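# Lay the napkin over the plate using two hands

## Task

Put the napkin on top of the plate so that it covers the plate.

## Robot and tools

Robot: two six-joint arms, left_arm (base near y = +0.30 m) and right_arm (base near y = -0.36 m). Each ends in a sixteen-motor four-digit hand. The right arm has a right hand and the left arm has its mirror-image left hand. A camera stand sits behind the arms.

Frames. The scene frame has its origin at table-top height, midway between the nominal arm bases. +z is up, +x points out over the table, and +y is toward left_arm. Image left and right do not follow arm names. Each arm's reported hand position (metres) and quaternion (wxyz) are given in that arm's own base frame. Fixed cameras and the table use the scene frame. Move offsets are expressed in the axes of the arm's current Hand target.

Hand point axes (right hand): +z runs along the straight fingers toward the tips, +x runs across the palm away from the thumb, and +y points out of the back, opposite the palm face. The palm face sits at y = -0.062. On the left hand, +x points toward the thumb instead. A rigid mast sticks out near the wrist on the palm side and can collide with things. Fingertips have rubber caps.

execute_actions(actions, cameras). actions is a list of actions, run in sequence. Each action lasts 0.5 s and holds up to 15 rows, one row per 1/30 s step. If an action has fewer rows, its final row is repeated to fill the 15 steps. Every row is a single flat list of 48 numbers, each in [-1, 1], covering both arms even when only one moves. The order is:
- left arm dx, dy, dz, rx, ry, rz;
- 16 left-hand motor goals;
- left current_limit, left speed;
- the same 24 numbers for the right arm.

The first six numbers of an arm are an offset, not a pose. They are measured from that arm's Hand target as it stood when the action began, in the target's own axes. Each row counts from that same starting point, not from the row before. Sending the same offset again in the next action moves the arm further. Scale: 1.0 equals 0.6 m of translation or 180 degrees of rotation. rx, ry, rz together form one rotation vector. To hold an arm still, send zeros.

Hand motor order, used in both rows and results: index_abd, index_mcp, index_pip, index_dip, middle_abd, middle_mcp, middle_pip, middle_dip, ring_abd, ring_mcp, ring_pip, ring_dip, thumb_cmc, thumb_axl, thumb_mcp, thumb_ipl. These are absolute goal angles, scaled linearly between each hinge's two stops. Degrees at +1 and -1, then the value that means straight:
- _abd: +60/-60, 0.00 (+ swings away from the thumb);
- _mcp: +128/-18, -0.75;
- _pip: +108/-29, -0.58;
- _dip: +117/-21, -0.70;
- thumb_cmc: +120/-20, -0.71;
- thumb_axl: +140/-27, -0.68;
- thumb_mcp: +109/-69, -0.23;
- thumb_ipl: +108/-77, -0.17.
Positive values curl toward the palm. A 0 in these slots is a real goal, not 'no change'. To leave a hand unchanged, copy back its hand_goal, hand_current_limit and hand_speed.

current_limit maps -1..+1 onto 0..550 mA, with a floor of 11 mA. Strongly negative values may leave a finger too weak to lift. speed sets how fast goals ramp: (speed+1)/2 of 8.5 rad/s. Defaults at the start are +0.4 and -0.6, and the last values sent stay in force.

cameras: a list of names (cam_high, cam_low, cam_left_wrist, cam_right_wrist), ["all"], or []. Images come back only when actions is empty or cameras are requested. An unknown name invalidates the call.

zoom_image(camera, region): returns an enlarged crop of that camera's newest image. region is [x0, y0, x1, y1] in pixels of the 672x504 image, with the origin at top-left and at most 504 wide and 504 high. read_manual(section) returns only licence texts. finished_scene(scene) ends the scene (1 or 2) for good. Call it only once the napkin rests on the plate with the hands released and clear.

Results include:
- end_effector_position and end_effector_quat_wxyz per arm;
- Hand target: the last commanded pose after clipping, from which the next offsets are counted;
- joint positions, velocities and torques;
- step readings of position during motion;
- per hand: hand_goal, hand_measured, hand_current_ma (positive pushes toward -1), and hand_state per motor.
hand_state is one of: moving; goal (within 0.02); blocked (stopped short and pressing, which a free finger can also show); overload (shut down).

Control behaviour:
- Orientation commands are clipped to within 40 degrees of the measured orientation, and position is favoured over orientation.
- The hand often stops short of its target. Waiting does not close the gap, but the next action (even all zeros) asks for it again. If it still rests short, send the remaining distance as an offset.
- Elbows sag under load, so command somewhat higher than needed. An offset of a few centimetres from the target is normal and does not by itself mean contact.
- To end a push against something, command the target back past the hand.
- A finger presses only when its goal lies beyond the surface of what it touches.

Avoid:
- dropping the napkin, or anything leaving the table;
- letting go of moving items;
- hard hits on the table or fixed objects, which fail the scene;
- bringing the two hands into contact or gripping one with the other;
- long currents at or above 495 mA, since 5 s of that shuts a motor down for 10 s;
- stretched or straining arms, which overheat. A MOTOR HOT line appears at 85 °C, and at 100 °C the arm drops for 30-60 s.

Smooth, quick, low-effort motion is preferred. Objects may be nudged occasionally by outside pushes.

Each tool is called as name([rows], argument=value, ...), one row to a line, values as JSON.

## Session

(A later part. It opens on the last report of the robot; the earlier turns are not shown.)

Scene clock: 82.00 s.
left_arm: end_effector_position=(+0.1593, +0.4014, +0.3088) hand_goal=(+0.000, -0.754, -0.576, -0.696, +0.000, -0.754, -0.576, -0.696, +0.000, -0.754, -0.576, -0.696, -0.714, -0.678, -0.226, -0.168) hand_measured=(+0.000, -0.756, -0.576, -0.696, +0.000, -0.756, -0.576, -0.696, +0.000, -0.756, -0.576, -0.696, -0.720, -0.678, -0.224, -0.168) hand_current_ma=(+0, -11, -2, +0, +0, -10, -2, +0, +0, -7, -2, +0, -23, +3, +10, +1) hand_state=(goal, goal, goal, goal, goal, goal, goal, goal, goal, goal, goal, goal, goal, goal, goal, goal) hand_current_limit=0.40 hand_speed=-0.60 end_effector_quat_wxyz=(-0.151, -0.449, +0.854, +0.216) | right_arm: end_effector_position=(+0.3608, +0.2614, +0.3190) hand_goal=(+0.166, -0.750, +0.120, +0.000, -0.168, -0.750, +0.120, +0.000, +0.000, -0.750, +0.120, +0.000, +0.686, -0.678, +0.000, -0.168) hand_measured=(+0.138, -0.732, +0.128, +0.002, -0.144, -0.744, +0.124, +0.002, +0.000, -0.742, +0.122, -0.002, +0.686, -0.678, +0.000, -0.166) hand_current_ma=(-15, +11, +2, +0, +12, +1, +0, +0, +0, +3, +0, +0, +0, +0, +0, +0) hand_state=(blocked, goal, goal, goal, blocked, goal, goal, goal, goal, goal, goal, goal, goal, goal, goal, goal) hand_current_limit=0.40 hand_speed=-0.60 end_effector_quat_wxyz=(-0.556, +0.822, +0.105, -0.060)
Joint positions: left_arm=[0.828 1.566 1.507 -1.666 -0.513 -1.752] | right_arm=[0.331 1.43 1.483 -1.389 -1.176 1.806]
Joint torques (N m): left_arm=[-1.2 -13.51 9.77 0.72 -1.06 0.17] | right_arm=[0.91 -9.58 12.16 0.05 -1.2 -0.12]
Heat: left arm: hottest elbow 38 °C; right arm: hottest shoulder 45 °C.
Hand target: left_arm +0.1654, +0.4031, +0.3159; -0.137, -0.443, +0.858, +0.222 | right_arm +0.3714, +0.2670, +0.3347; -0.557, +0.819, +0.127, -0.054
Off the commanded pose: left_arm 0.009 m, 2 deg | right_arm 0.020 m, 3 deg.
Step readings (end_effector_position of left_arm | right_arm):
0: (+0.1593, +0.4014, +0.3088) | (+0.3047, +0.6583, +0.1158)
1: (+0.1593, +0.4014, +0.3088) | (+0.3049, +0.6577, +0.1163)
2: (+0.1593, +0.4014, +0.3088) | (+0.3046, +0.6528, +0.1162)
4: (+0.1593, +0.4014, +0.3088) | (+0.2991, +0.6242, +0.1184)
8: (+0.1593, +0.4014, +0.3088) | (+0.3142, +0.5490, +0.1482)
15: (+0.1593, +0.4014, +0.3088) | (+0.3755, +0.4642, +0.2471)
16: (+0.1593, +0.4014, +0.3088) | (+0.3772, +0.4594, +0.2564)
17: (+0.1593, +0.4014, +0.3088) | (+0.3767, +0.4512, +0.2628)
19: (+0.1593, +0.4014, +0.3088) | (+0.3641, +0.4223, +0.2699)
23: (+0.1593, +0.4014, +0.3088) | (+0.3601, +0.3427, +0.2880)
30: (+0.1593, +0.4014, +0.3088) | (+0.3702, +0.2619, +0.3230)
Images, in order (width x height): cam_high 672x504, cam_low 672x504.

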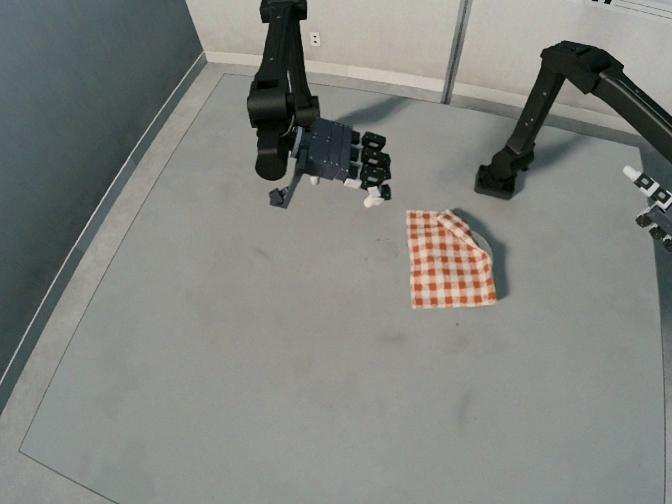

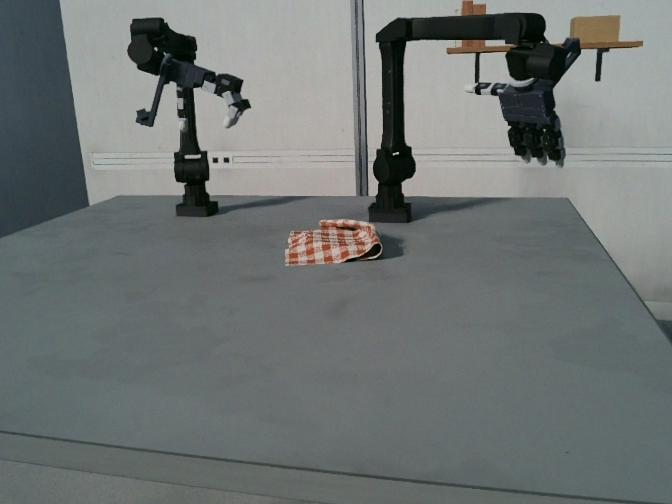

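execute_actions([
  [[0,0,0,0,0,0, 0,-0.754,-0.576,-0.696,0,-0.754,-0.576,-0.696,0,-0.754,-0.576,-0.696,-0.714,-0.678,-0.226,-0.168,0.4,-0.6, 0.0233,-0.0287,0.2973,-0.0027,-0.0976,-0.0326, 0.167,-0.644,0.182,0.058,-0.167,-0.644,0.182,0.058,0,-0.644,0.182,0.058,0.686,-0.677,0.112,-0.081,0.4,-0.6]],
  [[0,0,0,0,0,0, 0,-0.754,-0.576,-0.696,0,-0.754,-0.576,-0.696,0,-0.754,-0.576,-0.696,-0.714,-0.678,-0.226,-0.168,0.4,-0.6, 0.0655,0.144,0.3867,-0.0027,-0.0976,-0.0326, 0.167,-0.644,0.182,0.058,-0.167,-0.644,0.182,0.058,0,-0.644,0.182,0.058,0.686,-0.677,0.112,-0.081,0.4,-0.6]],
], cameras=["cam_high","cam_low","cam_right_wrist"])

zoom_image(camera="cam_high", region=[380, 180, 540, 330])

zoom_image(camera="cam_low", region=[260, 160, 440, 280])

Scene clock: 89.87 s.
left_arm: end_effector_position=(+0.1593, +0.4014, +0.3088) hand_goal=(+0.000, -0.754, -0.576, -0.696, +0.000, -0.754, -0.576, -0.696, +0.000, -0.754, -0.576, -0.696, -0.714, -0.678, -0.226, -0.168) hand_measured=(+0.000, -0.756, -0.576, -0.696, +0.000, -0.756, -0.576, -0.696, +0.000, -0.756, -0.576, -0.696, -0.720, -0.678, -0.224, -0.168) hand_current_ma=(+0, -11, -2, +0, +0, -10, -2, +0, +0, -7, -2, +0, -23, +3, +10, +1) hand_state=(goal, goal, goal, goal, goal, goal, goal, goal, goal, goal, goal, goal, goal, goal, goal, goal) hand_current_limit=0.40 hand_speed=-0.60 end_effector_quat_wxyz=(-0.151, -0.449, +0.854, +0.216) | right_arm: end_effector_position=(+0.2713, +0.5905, +0.0823) hand_goal=(+0.166, -0.644, +0.182, +0.058, -0.168, -0.644, +0.182, +0.058, +0.000, -0.644, +0.182, +0.058, +0.686, -0.678, +0.112, -0.082) hand_measured=(+0.142, -0.632, +0.186, +0.056, -0.144, -0.644, +0.178, +0.054, +0.000, -0.638, +0.180, +0.056, +0.686, -0.678, +0.110, -0.084) hand_current_ma=(-12, +5, +0, +0, +12, +0, -1, +0, +0, +1, +0, +0, +0, +0, +0, +0) hand_state=(blocked, goal, goal, goal, blocked, goal, goal, goal, goal, goal, goal, goal, goal, goal, goal, goal) hand_current_limit=0.40 hand_speed=-0.60 end_effector_quat_wxyz=(-0.476, +0.765, +0.348, -0.259)
Joint positions: left_arm=[0.828 1.566 1.507 -1.666 -0.513 -1.752] | right_arm=[0.948 2.171 1.903 -1.252 -1.145 1.698]
Joint torques (N m): left_arm=[-1.2 -13.51 9.77 0.72 -1.06 0.17] | right_arm=[1.26 -22.65 10.56 -0.25 -1.14 -0.11]
Heat: left arm: hottest elbow 38 °C; right arm: hottest shoulder 45 °C.
Hand target: left_arm +0.1654, +0.4031, +0.3159; -0.137, -0.443, +0.858, +0.222 | right_arm +0.2777, +0.6102, +0.1150; -0.488, +0.752, +0.371, -0.241
Off the commanded pose: left_arm 0.009 m, 2 deg | right_arm 0.038 m, 4 deg.
Step readings (end_effector_position of left_arm | right_arm):
0: (+0.1593, +0.4014, +0.3088) | (+0.3609, +0.2614, +0.3190)
1: (+0.1593, +0.4014, +0.3088) | (+0.3604, +0.2627, +0.3187)
2: (+0.1593, +0.4014, +0.3088) | (+0.3591, +0.2680, +0.3179)
4: (+0.1593, +0.4014, +0.3088) | (+0.3542, +0.2913, +0.3143)
8: (+0.1593, +0.4014, +0.3088) | (+0.3207, +0.3758, +0.2894)
15: (+0.1593, +0.4014, +0.3088) | (+0.3049, +0.4360, +0.2464)
16: (+0.1593, +0.4014, +0.3088) | (+0.3087, +0.4362, +0.2445)
17: (+0.1593, +0.4014, +0.3088) | (+0.3114, +0.4405, +0.2411)
19: (+0.1593, +0.4014, +0.3088) | (+0.3182, +0.4587, +0.2301)
23: (+0.1593, +0.4014, +0.3088) | (+0.2876, +0.5237, +0.1691)
30: (+0.1593, +0.4014, +0.3088) | (+0.2231, +0.5868, +0.0633)
Images, in order (width x height): cam_high 672x504, cam_low 672x504, cam_right_wrist 672x504.

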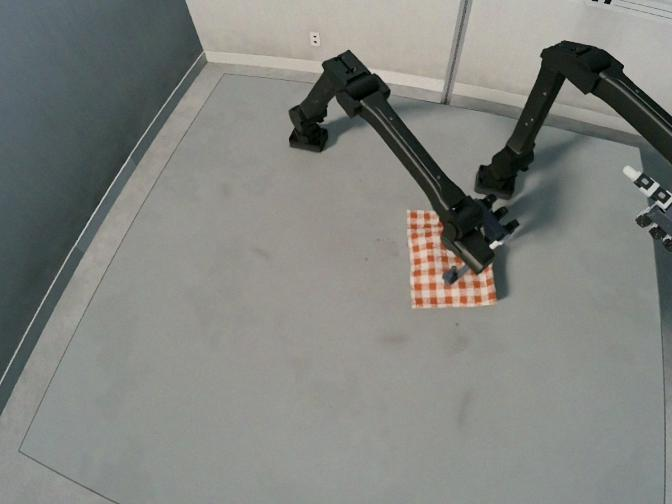

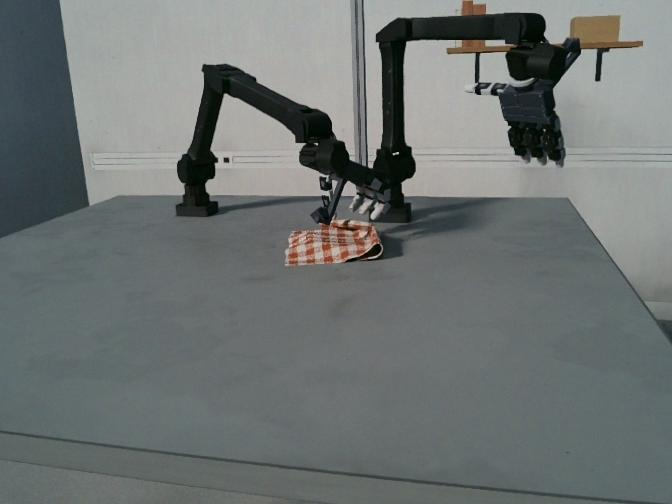

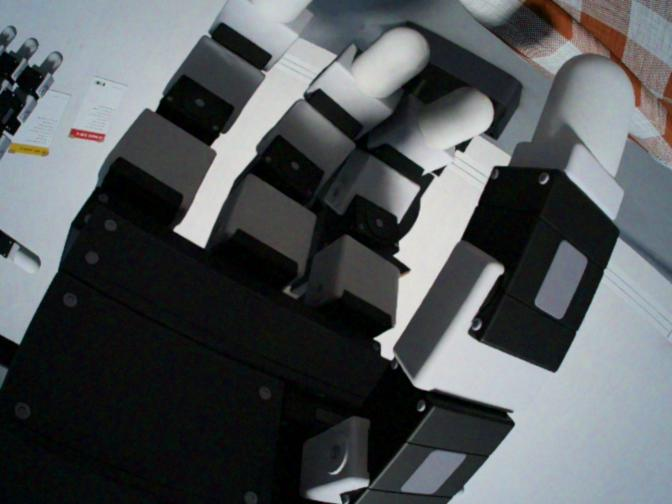

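Scaled by 3.150.

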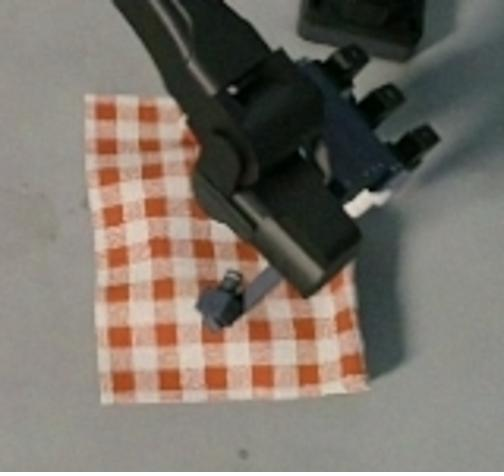

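Scaled by 2.800.

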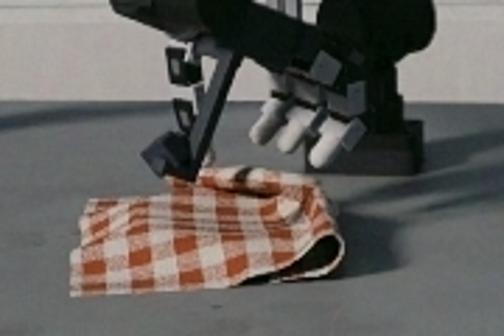

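execute_actions([
  [[0,0,0,0,0,0, 0,-0.754,-0.576,-0.696,0,-0.754,-0.576,-0.696,0,-0.754,-0.576,-0.696,-0.714,-0.678,-0.226,-0.168,0.4,-0.6, 0.0378,0.0467,0.0387,0,0,0, 0.167,-0.644,0.182,0.058,-0.167,-0.644,0.182,0.058,0,-0.644,0.182,0.058,0.686,-0.677,0.112,-0.081,0.4,-0.6]],
], cameras=["cam_high","cam_low","cam_right_wrist"])

zoom_image(camera="cam_high", region=[380, 180, 540, 330])

zoom_image(camera="cam_low", region=[270, 180, 420, 280])

Scene clock: 91.70 s.
left_arm: end_effector_position=(+0.1593, +0.4014, +0.3088) hand_goal=(+0.000, -0.754, -0.576, -0.696, +0.000, -0.754, -0.576, -0.696, +0.000, -0.754, -0.576, -0.696, -0.714, -0.678, -0.226, -0.168) hand_measured=(+0.000, -0.756, -0.576, -0.696, +0.000, -0.756, -0.576, -0.696, +0.000, -0.756, -0.576, -0.696, -0.720, -0.678, -0.224, -0.168) hand_current_ma=(+0, -11, -2, +0, +0, -10, -2, +0, +0, -7, -2, +0, -23, +3, +10, +1) hand_state=(goal, goal, goal, goal, goal, goal, goal, goal, goal, goal, goal, goal, goal, goal, goal, goal) hand_current_limit=0.40 hand_speed=-0.60 end_effector_quat_wxyz=(-0.151, -0.449, +0.854, +0.216) | right_arm: end_effector_position=(+0.2802, +0.6196, +0.0677) hand_goal=(+0.166, -0.644, +0.182, +0.058, -0.168, -0.644, +0.182, +0.058, +0.000, -0.644, +0.182, +0.058, +0.686, -0.678, +0.112, -0.082) hand_measured=(+0.142, -0.632, +0.186, +0.056, -0.144, -0.644, +0.178, +0.054, +0.000, -0.638, +0.180, +0.056, +0.686, -0.678, +0.110, -0.084) hand_current_ma=(-12, +5, +0, +0, +12, +0, -1, +0, +0, +1, +0, +0, +0, +0, +0, +0) hand_state=(blocked, goal, goal, goal, blocked, goal, goal, goal, goal, goal, goal, goal, goal, goal, goal, goal) hand_current_limit=0.40 hand_speed=-0.60 end_effector_quat_wxyz=(-0.482, +0.758, +0.361, -0.250)
Joint positions: left_arm=[0.828 1.566 1.507 -1.666 -0.513 -1.752] | right_arm=[0.962 2.249 2.002 -1.236 -1.147 1.7]
Joint torques (N m): left_arm=[-1.2 -13.51 9.76 0.72 -1.06 0.17] | right_arm=[1.08 -20.48 11.47 -0.05 -1.16 0.02]
Heat: left arm: hottest elbow 38 °C; right arm: hottest shoulder 45 °C.
Hand target: left_arm +0.1654, +0.4031, +0.3159; -0.137, -0.443, +0.858, +0.222 | right_arm +0.2838, +0.6341, +0.0797; -0.488, +0.752, +0.371, -0.241
Off the commanded pose: left_arm 0.009 m, 2 deg | right_arm 0.019 m, 2 deg.
Step readings (end_effector_position of left_arm | right_arm):
0: (+0.1593, +0.4014, +0.3088) | (+0.2713, +0.5905, +0.0823)
1: (+0.1593, +0.4014, +0.3088) | (+0.2710, +0.5906, +0.0823)
2: (+0.1593, +0.4014, +0.3088) | (+0.2708, +0.5916, +0.0830)
4: (+0.1593, +0.4014, +0.3088) | (+0.2730, +0.5972, +0.0844)
8: (+0.1593, +0.4014, +0.3088) | (+0.2801, +0.6128, +0.0848)
15: (+0.1593, +0.4014, +0.3088) | (+0.2792, +0.6181, +0.0709)
Images, in order (width x height): cam_high 672x504, cam_low 672x504, cam_right_wrist 672x504.

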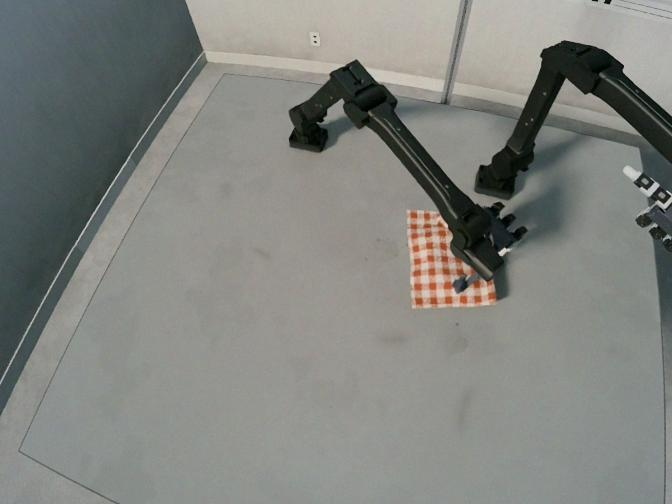

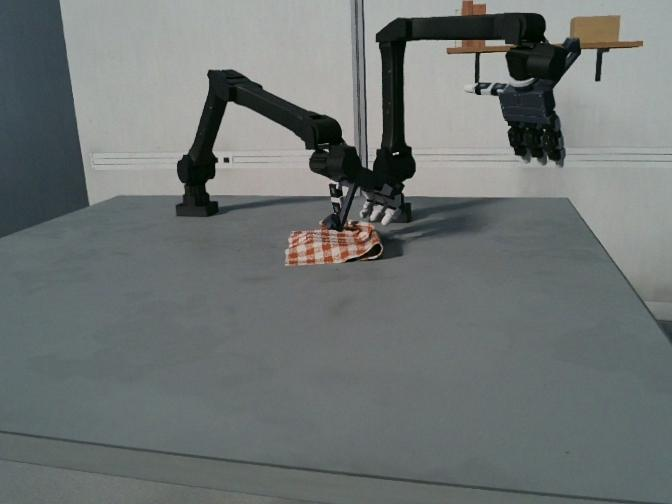

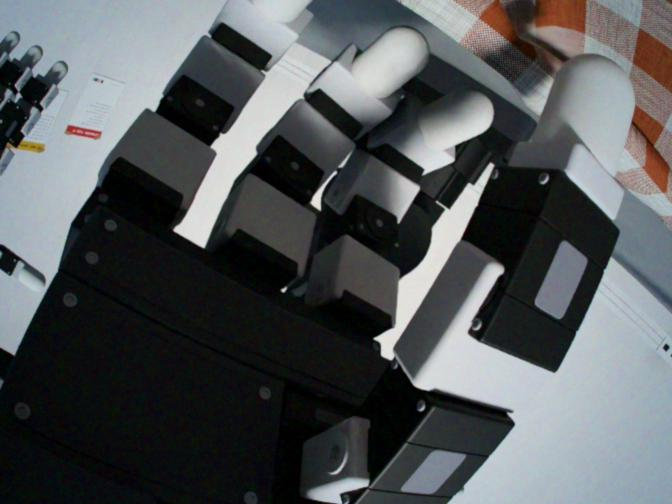

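Scaled by 3.150.

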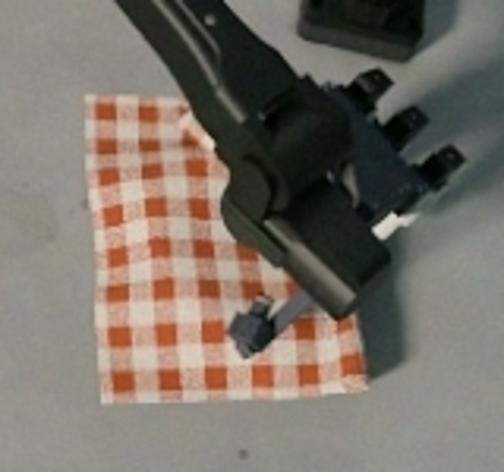

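Scaled by 3.360.

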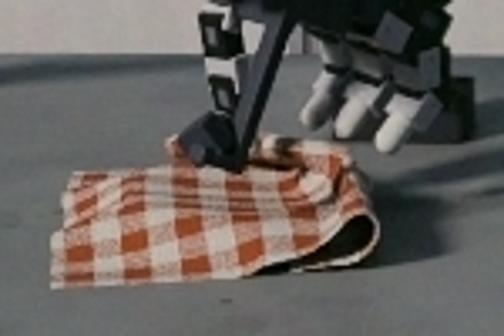

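execute_actions([
  [[0,0,0,0,0,0, 0,-0.754,-0.576,-0.696,0,-0.754,-0.576,-0.696,0,-0.754,-0.576,-0.696,-0.714,-0.678,-0.226,-0.168,0.4,-0.6, 0,0.0533,0.0237,0,0,0, 0.167,-0.644,0.182,0.058,-0.167,-0.644,0.182,0.058,0,-0.644,0.182,0.058,0.686,-0.677,0.112,-0.081,0.4,-0.6]],
], cameras=["cam_high","cam_low","cam_right_wrist"])

zoom_image(camera="cam_right_wrist", region=[330, 0, 672, 256])

zoom_image(camera="cam_low", region=[270, 180, 420, 280])

Scene clock: 93.10 s.
left_arm: end_effector_position=(+0.1593, +0.4014, +0.3088) hand_goal=(+0.000, -0.754, -0.576, -0.696, +0.000, -0.754, -0.576, -0.696, +0.000, -0.754, -0.576, -0.696, -0.714, -0.678, -0.226, -0.168) hand_measured=(+0.000, -0.756, -0.576, -0.696, +0.000, -0.756, -0.576, -0.696, +0.000, -0.756, -0.576, -0.696, -0.720, -0.678, -0.224, -0.168) hand_current_ma=(+0, -11, -2, +0, +0, -10, -2, +0, +0, -7, -2, +0, -23, +3, +10, +1) hand_state=(goal, goal, goal, goal, goal, goal, goal, goal, goal, goal, goal, goal, goal, goal, goal, goal) hand_current_limit=0.40 hand_speed=-0.60 end_effector_quat_wxyz=(-0.151, -0.449, +0.854, +0.216) | right_arm: end_effector_position=(+0.2849, +0.6268, +0.0472) hand_goal=(+0.166, -0.644, +0.182, +0.058, -0.168, -0.644, +0.182, +0.058, +0.000, -0.644, +0.182, +0.058, +0.686, -0.678, +0.112, -0.082) hand_measured=(+0.142, -0.632, +0.186, +0.056, -0.144, -0.644, +0.178, +0.054, +0.000, -0.638, +0.180, +0.056, +0.686, -0.678, +0.110, -0.084) hand_current_ma=(-12, +5, +0, +0, +12, +0, -1, +0, +0, +1, +0, +0, +0, +0, +0, +0) hand_state=(blocked, goal, goal, goal, blocked, goal, goal, goal, goal, goal, goal, goal, goal, goal, goal, goal) hand_current_limit=0.40 hand_speed=-0.60 end_effector_quat_wxyz=(-0.486, +0.755, +0.366, -0.243)
Joint positions: left_arm=[0.828 1.566 1.507 -1.666 -0.513 -1.752] | right_arm=[0.963 2.28 2.002 -1.187 -1.147 1.7]
Joint torques (N m): left_arm=[-1.2 -13.57 9.76 0.72 -1.06 0.17] | right_arm=[1.08 -20.54 8.55 0.5 -1.16 -0.02]
Heat: left arm: hottest elbow 38 °C; right arm: hottest shoulder 45 °C.
Hand target: left_arm +0.1654, +0.4031, +0.3159; -0.137, -0.443, +0.858, +0.222 | right_arm +0.2837, +0.6342, +0.0449; -0.488, +0.752, +0.371, -0.241
Off the commanded pose: left_arm 0.009 m, 2 deg | right_arm 0.008 m, 1 deg.
Step readings (end_effector_position of left_arm | right_arm):
0: (+0.1593, +0.4014, +0.3088) | (+0.2802, +0.6196, +0.0677)
1: (+0.1593, +0.4014, +0.3088) | (+0.2802, +0.6196, +0.0677)
2: (+0.1593, +0.4014, +0.3088) | (+0.2805, +0.6201, +0.0676)
4: (+0.1593, +0.4014, +0.3088) | (+0.2821, +0.6224, +0.0662)
8: (+0.1593, +0.4014, +0.3088) | (+0.2848, +0.6263, +0.0595)
15: (+0.1593, +0.4014, +0.3088) | (+0.2851, +0.6266, +0.0480)
Images, in order (width x height): cam_high 672x504, cam_low 672x504, cam_right_wrist 672x504.

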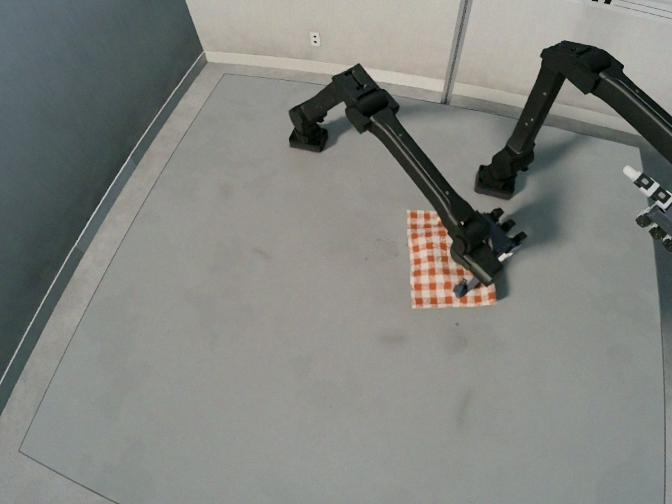

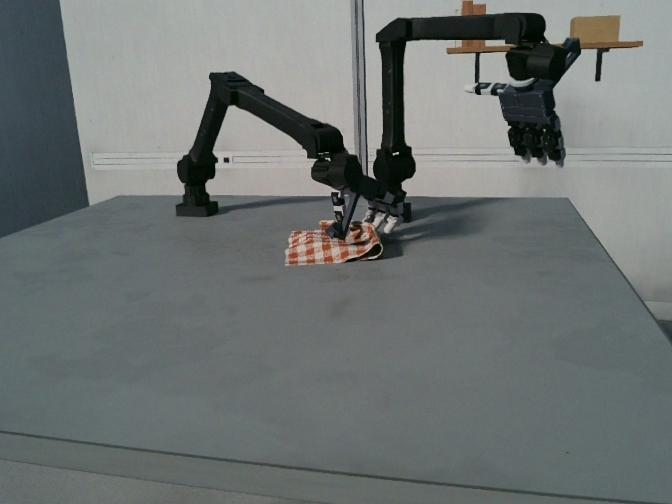

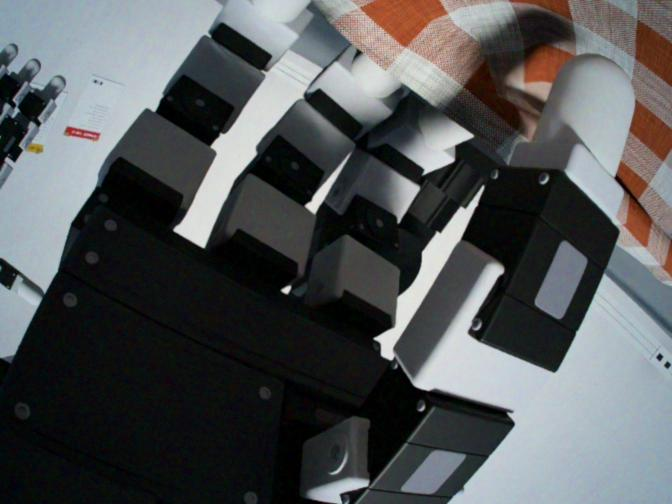

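Scaled by 1.474 from the camera's 672x504 image, which has a finer 960x720 frame.

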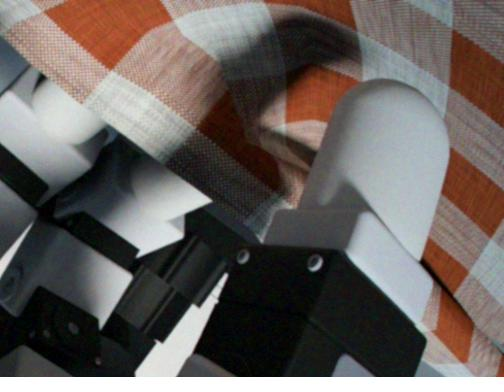

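Scaled by 3.360.

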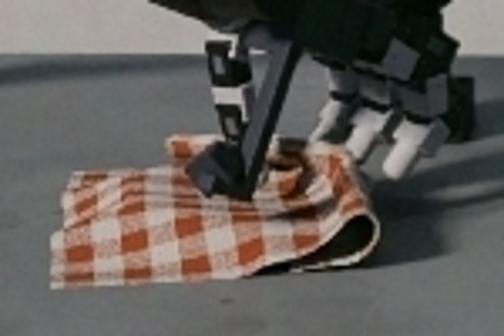

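execute_actions([
  [[0,0,0,0,0,0, 0,-0.754,-0.576,-0.696,0,-0.754,-0.576,-0.696,0,-0.754,-0.576,-0.696,-0.714,-0.678,-0.226,-0.168,0.4,-0.6, 0,0.0183,0.0082,0,0,0, 0.167,-0.205,0.182,-0.145,-0.167,-0.205,0.182,-0.145,0,-0.205,0.182,-0.145,0.686,-0.677,0.112,-0.081,0.4,-0.7]],
  [[0,0,0,0,0,0, 0,-0.754,-0.576,-0.696,0,-0.754,-0.576,-0.696,0,-0.754,-0.576,-0.696,-0.714,-0.678,-0.226,-0.168,0.4,-0.6, 0,0,0,0,0,0, 0.167,-0.068,0.226,-0.116,-0.167,-0.068,0.226,-0.116,0,-0.068,0.226,-0.116,0.686,-0.677,0.337,0.211,0.3,-0.8]],
], cameras=["cam_high","cam_low","cam_right_wrist"])

zoom_image(camera="cam_right_wrist", region=[330, 0, 672, 256])

zoom_image(camera="cam_low", region=[270, 180, 420, 280])

Scene clock: 95.13 s.
left_arm: end_effector_position=(+0.1593, +0.4014, +0.3088) hand_goal=(+0.000, -0.754, -0.576, -0.696, +0.000, -0.754, -0.576, -0.696, +0.000, -0.754, -0.576, -0.696, -0.714, -0.678, -0.226, -0.168) hand_measured=(+0.000, -0.756, -0.576, -0.696, +0.000, -0.756, -0.576, -0.696, +0.000, -0.756, -0.576, -0.696, -0.720, -0.678, -0.224, -0.168) hand_current_ma=(+0, -11, -2, +0, +0, -10, -2, +0, +0, -7, -2, +0, -23, +3, +10, +1) hand_state=(goal, goal, goal, goal, goal, goal, goal, goal, goal, goal, goal, goal, goal, goal, goal, goal) hand_current_limit=0.40 hand_speed=-0.60 end_effector_quat_wxyz=(-0.151, -0.449, +0.854, +0.216) | right_arm: end_effector_position=(+0.2857, +0.6321, +0.0440) hand_goal=(+0.166, -0.068, +0.226, -0.116, -0.168, -0.068, +0.226, -0.116, +0.000, -0.068, +0.226, -0.116, +0.686, -0.678, +0.336, +0.210) hand_measured=(+0.146, -0.118, +0.216, -0.118, -0.148, -0.128, +0.214, -0.120, +0.000, -0.068, +0.220, -0.120, +0.684, -0.680, +0.160, -0.006) hand_current_ma=(-8, -63, -3, +0, +9, -87, -5, +0, +0, +0, -1, +0, +0, +0, -357, -358) hand_state=(goal, blocked, goal, goal, goal, blocked, goal, goal, goal, goal, goal, goal, goal, goal, blocked, blocked) hand_current_limit=0.30 hand_speed=-0.80 end_effector_quat_wxyz=(-0.490, +0.752, +0.372, -0.237)
Joint positions: left_arm=[0.828 1.566 1.507 -1.666 -0.513 -1.752] | right_arm=[0.966 2.285 2.002 -1.162 -1.148 1.7]
Joint torques (N m): left_arm=[-1.26 -13.51 9.77 0.72 -1.06 0.17] | right_arm=[0.79 -20.13 7.61 0.49 -0.97 -0.03]
Heat: left arm: hottest elbow 38 °C; right arm: hottest shoulder 45 °C.
Hand target: left_arm +0.1654, +0.4031, +0.3159; -0.137, -0.443, +0.858, +0.222 | right_arm +0.2839, +0.6341, +0.0327; -0.488, +0.752, +0.371, -0.241
Off the commanded pose: left_arm 0.009 m, 2 deg | right_arm 0.012 m, 1 deg.
Step readings (end_effector_position of left_arm | right_arm):
0: (+0.1593, +0.4014, +0.3088) | (+0.2849, +0.6268, +0.0472)
1: (+0.1593, +0.4014, +0.3088) | (+0.2849, +0.6269, +0.0472)
2: (+0.1593, +0.4014, +0.3088) | (+0.2852, +0.6273, +0.0472)
4: (+0.1593, +0.4014, +0.3088) | (+0.2861, +0.6287, +0.0472)
8: (+0.1593, +0.4014, +0.3088) | (+0.2870, +0.6306, +0.0464)
15: (+0.1593, +0.4014, +0.3088) | (+0.2856, +0.6322, +0.0451)
16: (+0.1593, +0.4014, +0.3088) | (+0.2856, +0.6322, +0.0448)
17: (+0.1593, +0.4014, +0.3088) | (+0.2856, +0.6322, +0.0446)
19: (+0.1593, +0.4014, +0.3088) | (+0.2856, +0.6321, +0.0443)
23: (+0.1593, +0.4014, +0.3088) | (+0.2857, +0.6321, +0.0440)
30: (+0.1593, +0.4014, +0.3088) | (+0.2857, +0.6321, +0.0440)
Images, in order (width x height): cam_high 672x504, cam_low 672x504, cam_right_wrist 672x504.

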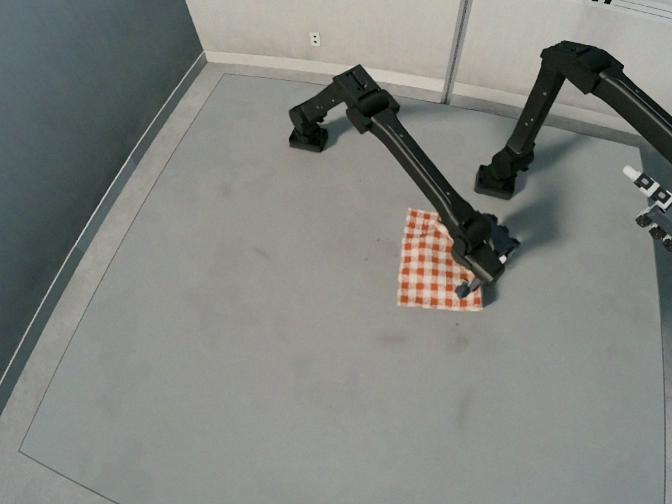

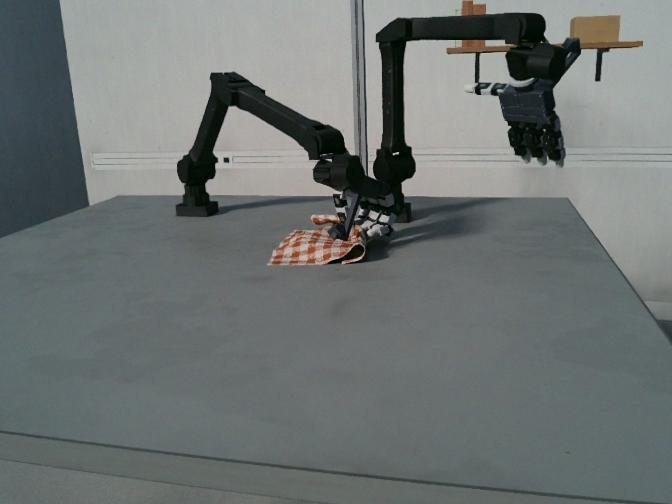

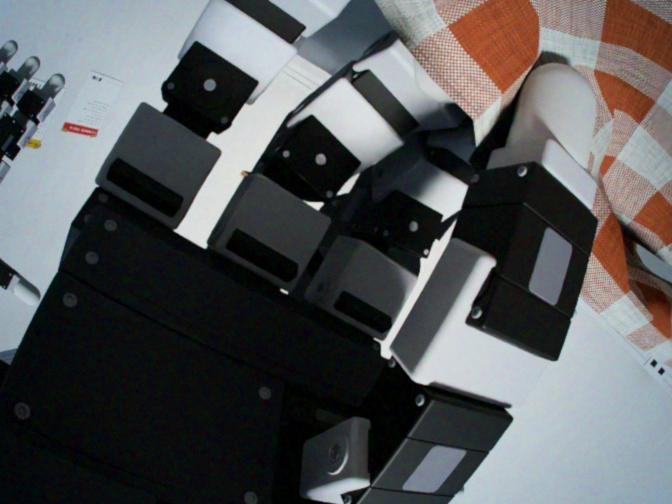

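Scaled by 1.474 from the camera's 672x504 image, which has a finer 960x720 frame.

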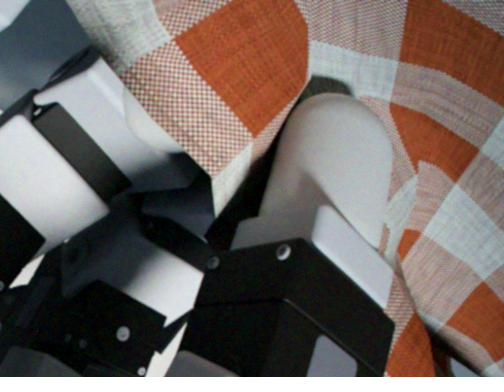

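Scaled by 3.360.

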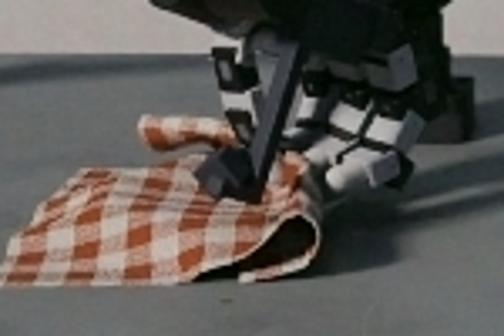

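execute_actions([
  [[0,0,0,0,0,0, 0,-0.754,-0.576,-0.696,0,-0.754,-0.576,-0.696,0,-0.754,-0.576,-0.696,-0.714,-0.678,-0.226,-0.168,0.4,-0.6, 0.0458,-0.0923,0.0433,0,0,0, 0.167,-0.068,0.226,-0.116,-0.167,-0.068,0.226,-0.116,0,-0.068,0.226,-0.116,0.686,-0.677,0.337,0.211,0.2,-0.8]],
  [[0,0,0,0,0,0, 0,-0.754,-0.576,-0.696,0,-0.754,-0.576,-0.696,0,-0.754,-0.576,-0.696,-0.714,-0.678,-0.226,-0.168,0.4,-0.6, 0.0362,-0.0198,0.0445,0,0,0, 0.167,-0.068,0.226,-0.116,-0.167,-0.068,0.226,-0.116,0,-0.068,0.226,-0.116,0.686,-0.677,0.337,0.211,0.2,-0.8]],
], cameras=["cam_high","cam_low","cam_right_wrist"])

zoom_image(camera="cam_high", region=[380, 180, 540, 330])

zoom_image(camera="cam_low", region=[270, 180, 420, 280])

Scene clock: 97.57 s.
left_arm: end_effector_position=(+0.1593, +0.4014, +0.3088) hand_goal=(+0.000, -0.754, -0.576, -0.696, +0.000, -0.754, -0.576, -0.696, +0.000, -0.754, -0.576, -0.696, -0.714, -0.678, -0.226, -0.168) hand_measured=(+0.000, -0.756, -0.576, -0.696, +0.000, -0.756, -0.576, -0.696, +0.000, -0.756, -0.576, -0.696, -0.720, -0.678, -0.224, -0.168) hand_current_ma=(+0, -11, -2, +0, +0, -10, -2, +0, +0, -7, -2, +0, -23, +3, +10, +1) hand_state=(goal, goal, goal, goal, goal, goal, goal, goal, goal, goal, goal, goal, goal, goal, goal, goal) hand_current_limit=0.40 hand_speed=-0.60 end_effector_quat_wxyz=(-0.151, -0.449, +0.854, +0.216) | right_arm: end_effector_position=(+0.2528, +0.7061, +0.0605) hand_goal=(+0.166, -0.068, +0.226, -0.116, -0.168, -0.068, +0.226, -0.116, +0.000, -0.068, +0.226, -0.116, +0.686, -0.678, +0.336, +0.210) hand_measured=(+0.146, -0.118, +0.216, -0.116, -0.148, -0.128, +0.214, -0.120, +0.000, -0.068, +0.220, -0.120, +0.684, -0.680, +0.160, -0.006) hand_current_ma=(-8, -63, -3, +0, +9, -87, -5, +0, +0, +0, -1, +0, +0, +0, -330, -330) hand_state=(goal, blocked, goal, goal, goal, blocked, goal, goal, goal, goal, goal, goal, goal, goal, blocked, blocked) hand_current_limit=0.20 hand_speed=-0.80 end_effector_quat_wxyz=(-0.483, +0.757, +0.363, -0.247)
Joint positions: left_arm=[0.828 1.566 1.507 -1.666 -0.513 -1.752] | right_arm=[1.059 2.402 2.255 -1.125 -1.127 1.926]
Joint torques (N m): left_arm=[-1.26 -13.51 9.77 0.72 -1.06 0.17] | right_arm=[1.08 -22.12 12.11 0.12 -0.92 0.06]
Heat: left arm: hottest elbow 38 °C; right arm: hottest shoulder 45 °C.
Hand target: left_arm +0.1654, +0.4031, +0.3159; -0.137, -0.443, +0.858, +0.222 | right_arm +0.2538, +0.7192, +0.0726; -0.488, +0.752, +0.371, -0.241
Off the commanded pose: left_arm 0.009 m, 2 deg | right_arm 0.018 m, 1 deg.
Step readings (end_effector_position of left_arm | right_arm):
0: (+0.1593, +0.4014, +0.3088) | (+0.2857, +0.6321, +0.0440)
1: (+0.1593, +0.4014, +0.3088) | (+0.2853, +0.6321, +0.0440)
2: (+0.1593, +0.4014, +0.3088) | (+0.2824, +0.6330, +0.0440)
4: (+0.1593, +0.4014, +0.3088) | (+0.2806, +0.6365, +0.0456)
8: (+0.1593, +0.4014, +0.3088) | (+0.2721, +0.6536, +0.0534)
15: (+0.1593, +0.4014, +0.3088) | (+0.2511, +0.6726, +0.0695)
16: (+0.1593, +0.4014, +0.3088) | (+0.2499, +0.6739, +0.0707)
17: (+0.1593, +0.4014, +0.3088) | (+0.2496, +0.6758, +0.0713)
19: (+0.1593, +0.4014, +0.3088) | (+0.2519, +0.6844, +0.0724)
23: (+0.1593, +0.4014, +0.3088) | (+0.2538, +0.6987, +0.0694)
30: (+0.1593, +0.4014, +0.3088) | (+0.2524, +0.7041, +0.0589)
Images, in order (width x height): cam_high 672x504, cam_low 672x504, cam_right_wrist 672x504.

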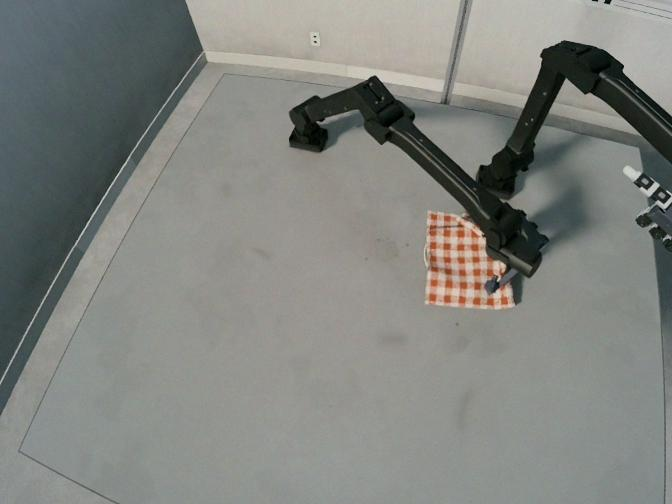

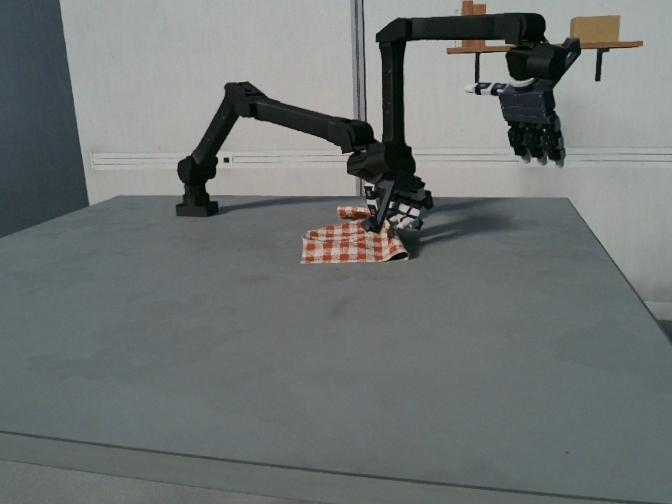

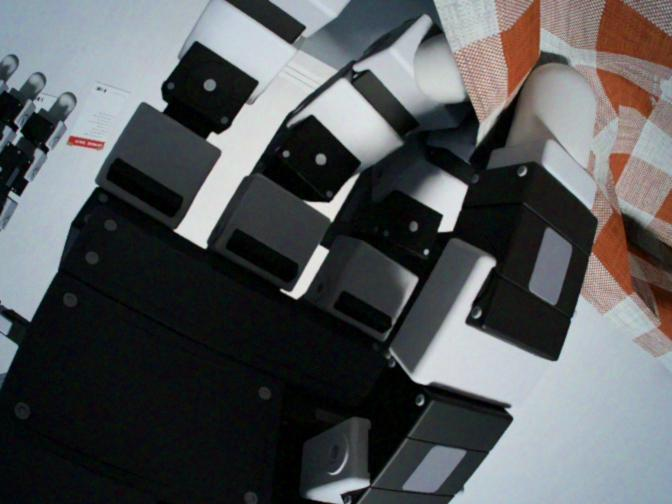

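Scaled by 3.150.

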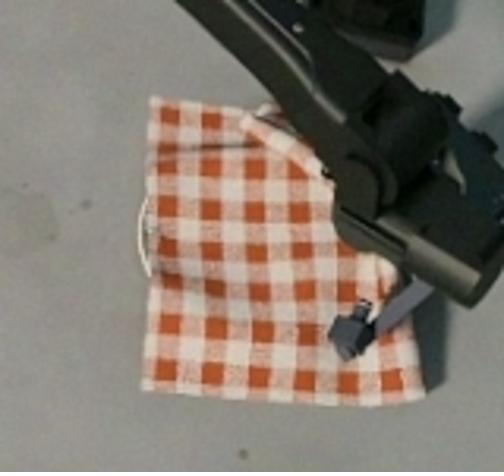

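Scaled by 3.360.

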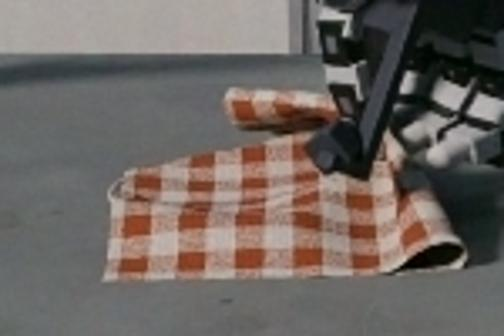

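execute_actions([
  [[0,0,0,0,0,0, 0,-0.754,-0.576,-0.696,0,-0.754,-0.576,-0.696,0,-0.754,-0.576,-0.696,-0.714,-0.678,-0.226,-0.168,0.4,-0.6, -0.0148,0.0393,-0.0063,0,0,0, 0.167,-0.068,0.226,-0.116,-0.167,-0.068,0.226,-0.116,0,-0.068,0.226,-0.116,0.686,-0.677,0.337,0.211,0.2,-0.8]],
  [[0,0,0,0,0,0, 0,-0.754,-0.576,-0.696,0,-0.754,-0.576,-0.696,0,-0.754,-0.576,-0.696,-0.714,-0.678,-0.226,-0.168,0.4,-0.6, 0,0,0,0,0,0, 0.167,-0.548,0.12,0.0,-0.167,-0.548,0.12,0.0,0,-0.548,0.12,0.0,0.686,-0.677,0.0,-0.168,0.4,-0.6]],
  [[0,0,0,0,0,0, 0,-0.754,-0.576,-0.696,0,-0.754,-0.576,-0.696,0,-0.754,-0.576,-0.696,-0.714,-0.678,-0.226,-0.168,0.4,-0.6, 0,-0.14,-0.056,0,0,0, 0.167,-0.75,0.12,0.0,-0.167,-0.75,0.12,0.0,0,-0.75,0.12,0.0,0.686,-0.677,0.0,-0.168,0.4,-0.6]],
  [[0,0,0,0,0,0, 0,-0.754,-0.576,-0.696,0,-0.754,-0.576,-0.696,0,-0.754,-0.576,-0.696,-0.714,-0.678,-0.226,-0.168,0.4,-0.6, -0.22,-0.03,-0.2,0,0,0, 0.167,-0.75,0.12,0.0,-0.167,-0.75,0.12,0.0,0,-0.75,0.12,0.0,0.686,-0.677,0.0,-0.168,0.4,-0.6]],
], cameras=["cam_high","cam_low","cam_right_wrist"])

zoom_image(camera="cam_high", region=[400, 190, 540, 320])

zoom_image(camera="cam_low", region=[280, 190, 430, 280])

Scene clock: 101.73 s.
left_arm: end_effector_position=(+0.1593, +0.4014, +0.3088) hand_goal=(+0.000, -0.754, -0.576, -0.696, +0.000, -0.754, -0.576, -0.696, +0.000, -0.754, -0.576, -0.696, -0.714, -0.678, -0.226, -0.168) hand_measured=(+0.000, -0.756, -0.576, -0.696, +0.000, -0.756, -0.576, -0.696, +0.000, -0.756, -0.576, -0.696, -0.720, -0.678, -0.224, -0.168) hand_current_ma=(+0, -11, -2, +0, +0, -10, -2, +0, +0, -7, -2, +0, -23, +3, +10, +1) hand_state=(goal, goal, goal, goal, goal, goal, goal, goal, goal, goal, goal, goal, goal, goal, goal, goal) hand_current_limit=0.40 hand_speed=-0.60 end_effector_quat_wxyz=(-0.151, -0.449, +0.854, +0.216) | right_arm: end_effector_position=(+0.2572, +0.5355, +0.2054) hand_goal=(+0.166, -0.750, +0.120, +0.000, -0.168, -0.750, +0.120, +0.000, +0.000, -0.750, +0.120, +0.000, +0.686, -0.678, +0.000, -0.168) hand_measured=(+0.140, -0.730, +0.130, -0.004, -0.142, -0.738, +0.122, -0.002, +0.000, -0.736, +0.122, -0.002, +0.688, -0.678, +0.002, -0.166) hand_current_ma=(-13, +12, +3, +0, +14, +5, +0, +0, +0, +6, +0, +0, +0, +0, +0, +0) hand_state=(blocked, goal, goal, goal, blocked, goal, goal, goal, goal, goal, goal, goal, goal, goal, goal, goal) hand_current_limit=0.40 hand_speed=-0.60 end_effector_quat_wxyz=(-0.485, +0.757, +0.362, -0.246)
Joint positions: left_arm=[0.828 1.566 1.507 -1.666 -0.513 -1.752] | right_arm=[0.914 1.951 1.874 -1.497 -1.149 1.59]
Joint torques (N m): left_arm=[-1.2 -13.51 9.76 0.72 -1.06 0.17] | right_arm=[0.91 -17.9 8.12 0.09 -1.12 -0.11]
Heat: left arm: hottest elbow 38 °C; right arm: hottest shoulder 45 °C.
Hand target: left_arm +0.1654, +0.4031, +0.3159; -0.137, -0.443, +0.858, +0.222 | right_arm +0.2569, +0.5393, +0.2085; -0.488, +0.752, +0.371, -0.241
Off the commanded pose: left_arm 0.009 m, 2 deg | right_arm 0.005 m, 1 deg.
Step readings (end_effector_position of left_arm | right_arm):
0: (+0.1593, +0.4014, +0.3088) | (+0.2528, +0.7061, +0.0605)
1: (+0.1593, +0.4014, +0.3088) | (+0.2528, +0.7061, +0.0605)
2: (+0.1593, +0.4014, +0.3088) | (+0.2528, +0.7061, +0.0605)
4: (+0.1593, +0.4014, +0.3088) | (+0.2530, +0.7063, +0.0602)
8: (+0.1593, +0.4014, +0.3088) | (+0.2519, +0.7043, +0.0559)
15: (+0.1593, +0.4014, +0.3088) | (+0.2514, +0.7014, +0.0507)
16: (+0.1593, +0.4014, +0.3088) | (+0.2514, +0.7014, +0.0507)
17: (+0.1593, +0.4014, +0.3088) | (+0.2514, +0.7014, +0.0506)
19: (+0.1593, +0.4014, +0.3088) | (+0.2515, +0.7015, +0.0506)
23: (+0.1593, +0.4014, +0.3088) | (+0.2512, +0.7016, +0.0509)
30: (+0.1593, +0.4014, +0.3088) | (+0.2513, +0.7018, +0.0509)
31: (+0.1593, +0.4014, +0.3088) | (+0.2513, +0.7017, +0.0508)
32: (+0.1593, +0.4014, +0.3088) | (+0.2508, +0.7004, +0.0506)
34: (+0.1593, +0.4014, +0.3088) | (+0.2478, +0.6951, +0.0525)
38: (+0.1593, +0.4014, +0.3088) | (+0.2456, +0.6913, +0.0648)
45: (+0.1593, +0.4014, +0.3088) | (+0.2472, +0.6943, +0.0909)
46: (+0.1593, +0.4014, +0.3088) | (+0.2474, +0.6935, +0.0940)
47: (+0.1593, +0.4014, +0.3088) | (+0.2477, +0.6866, +0.0959)
49: (+0.1593, +0.4014, +0.3088) | (+0.2366, +0.6555, +0.1020)
53: (+0.1593, +0.4014, +0.3088) | (+0.2309, +0.5907, +0.1292)
60: (+0.1593, +0.4014, +0.3088) | (+0.2619, +0.5403, +0.1966)
Images, in order (width x height): cam_high 672x504, cam_low 672x504, cam_right_wrist 672x504.

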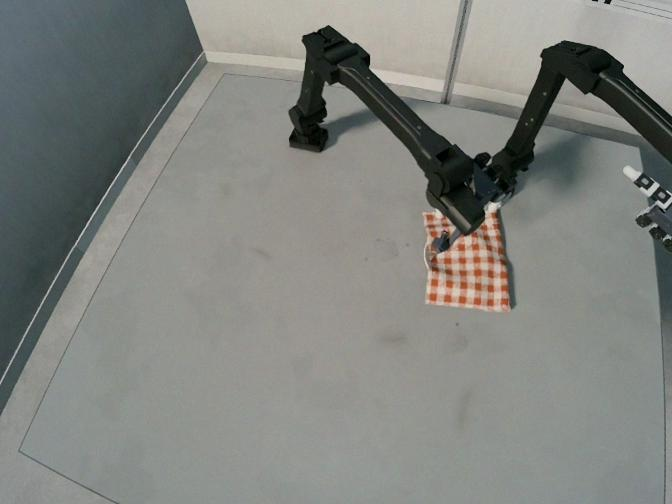

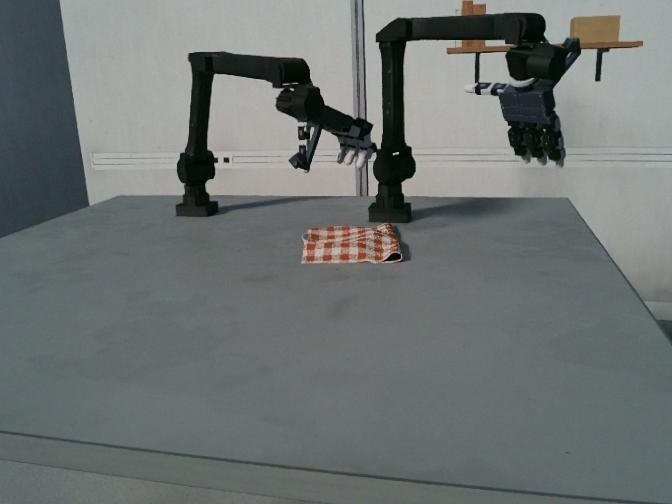

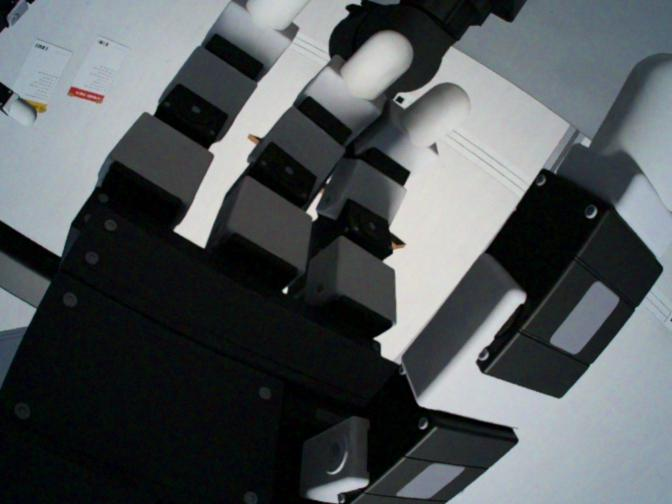

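Scaled by 3.600.

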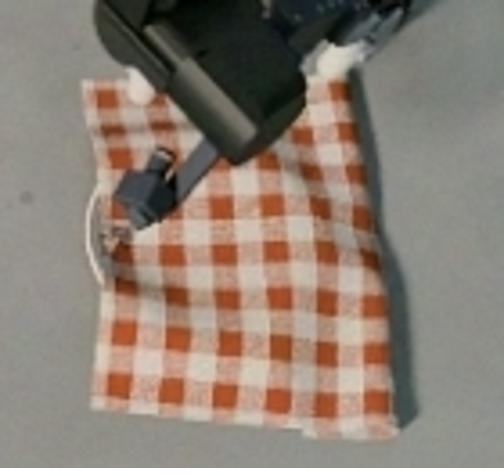

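Scaled by 3.360.

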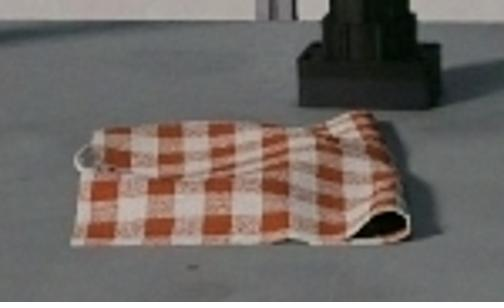

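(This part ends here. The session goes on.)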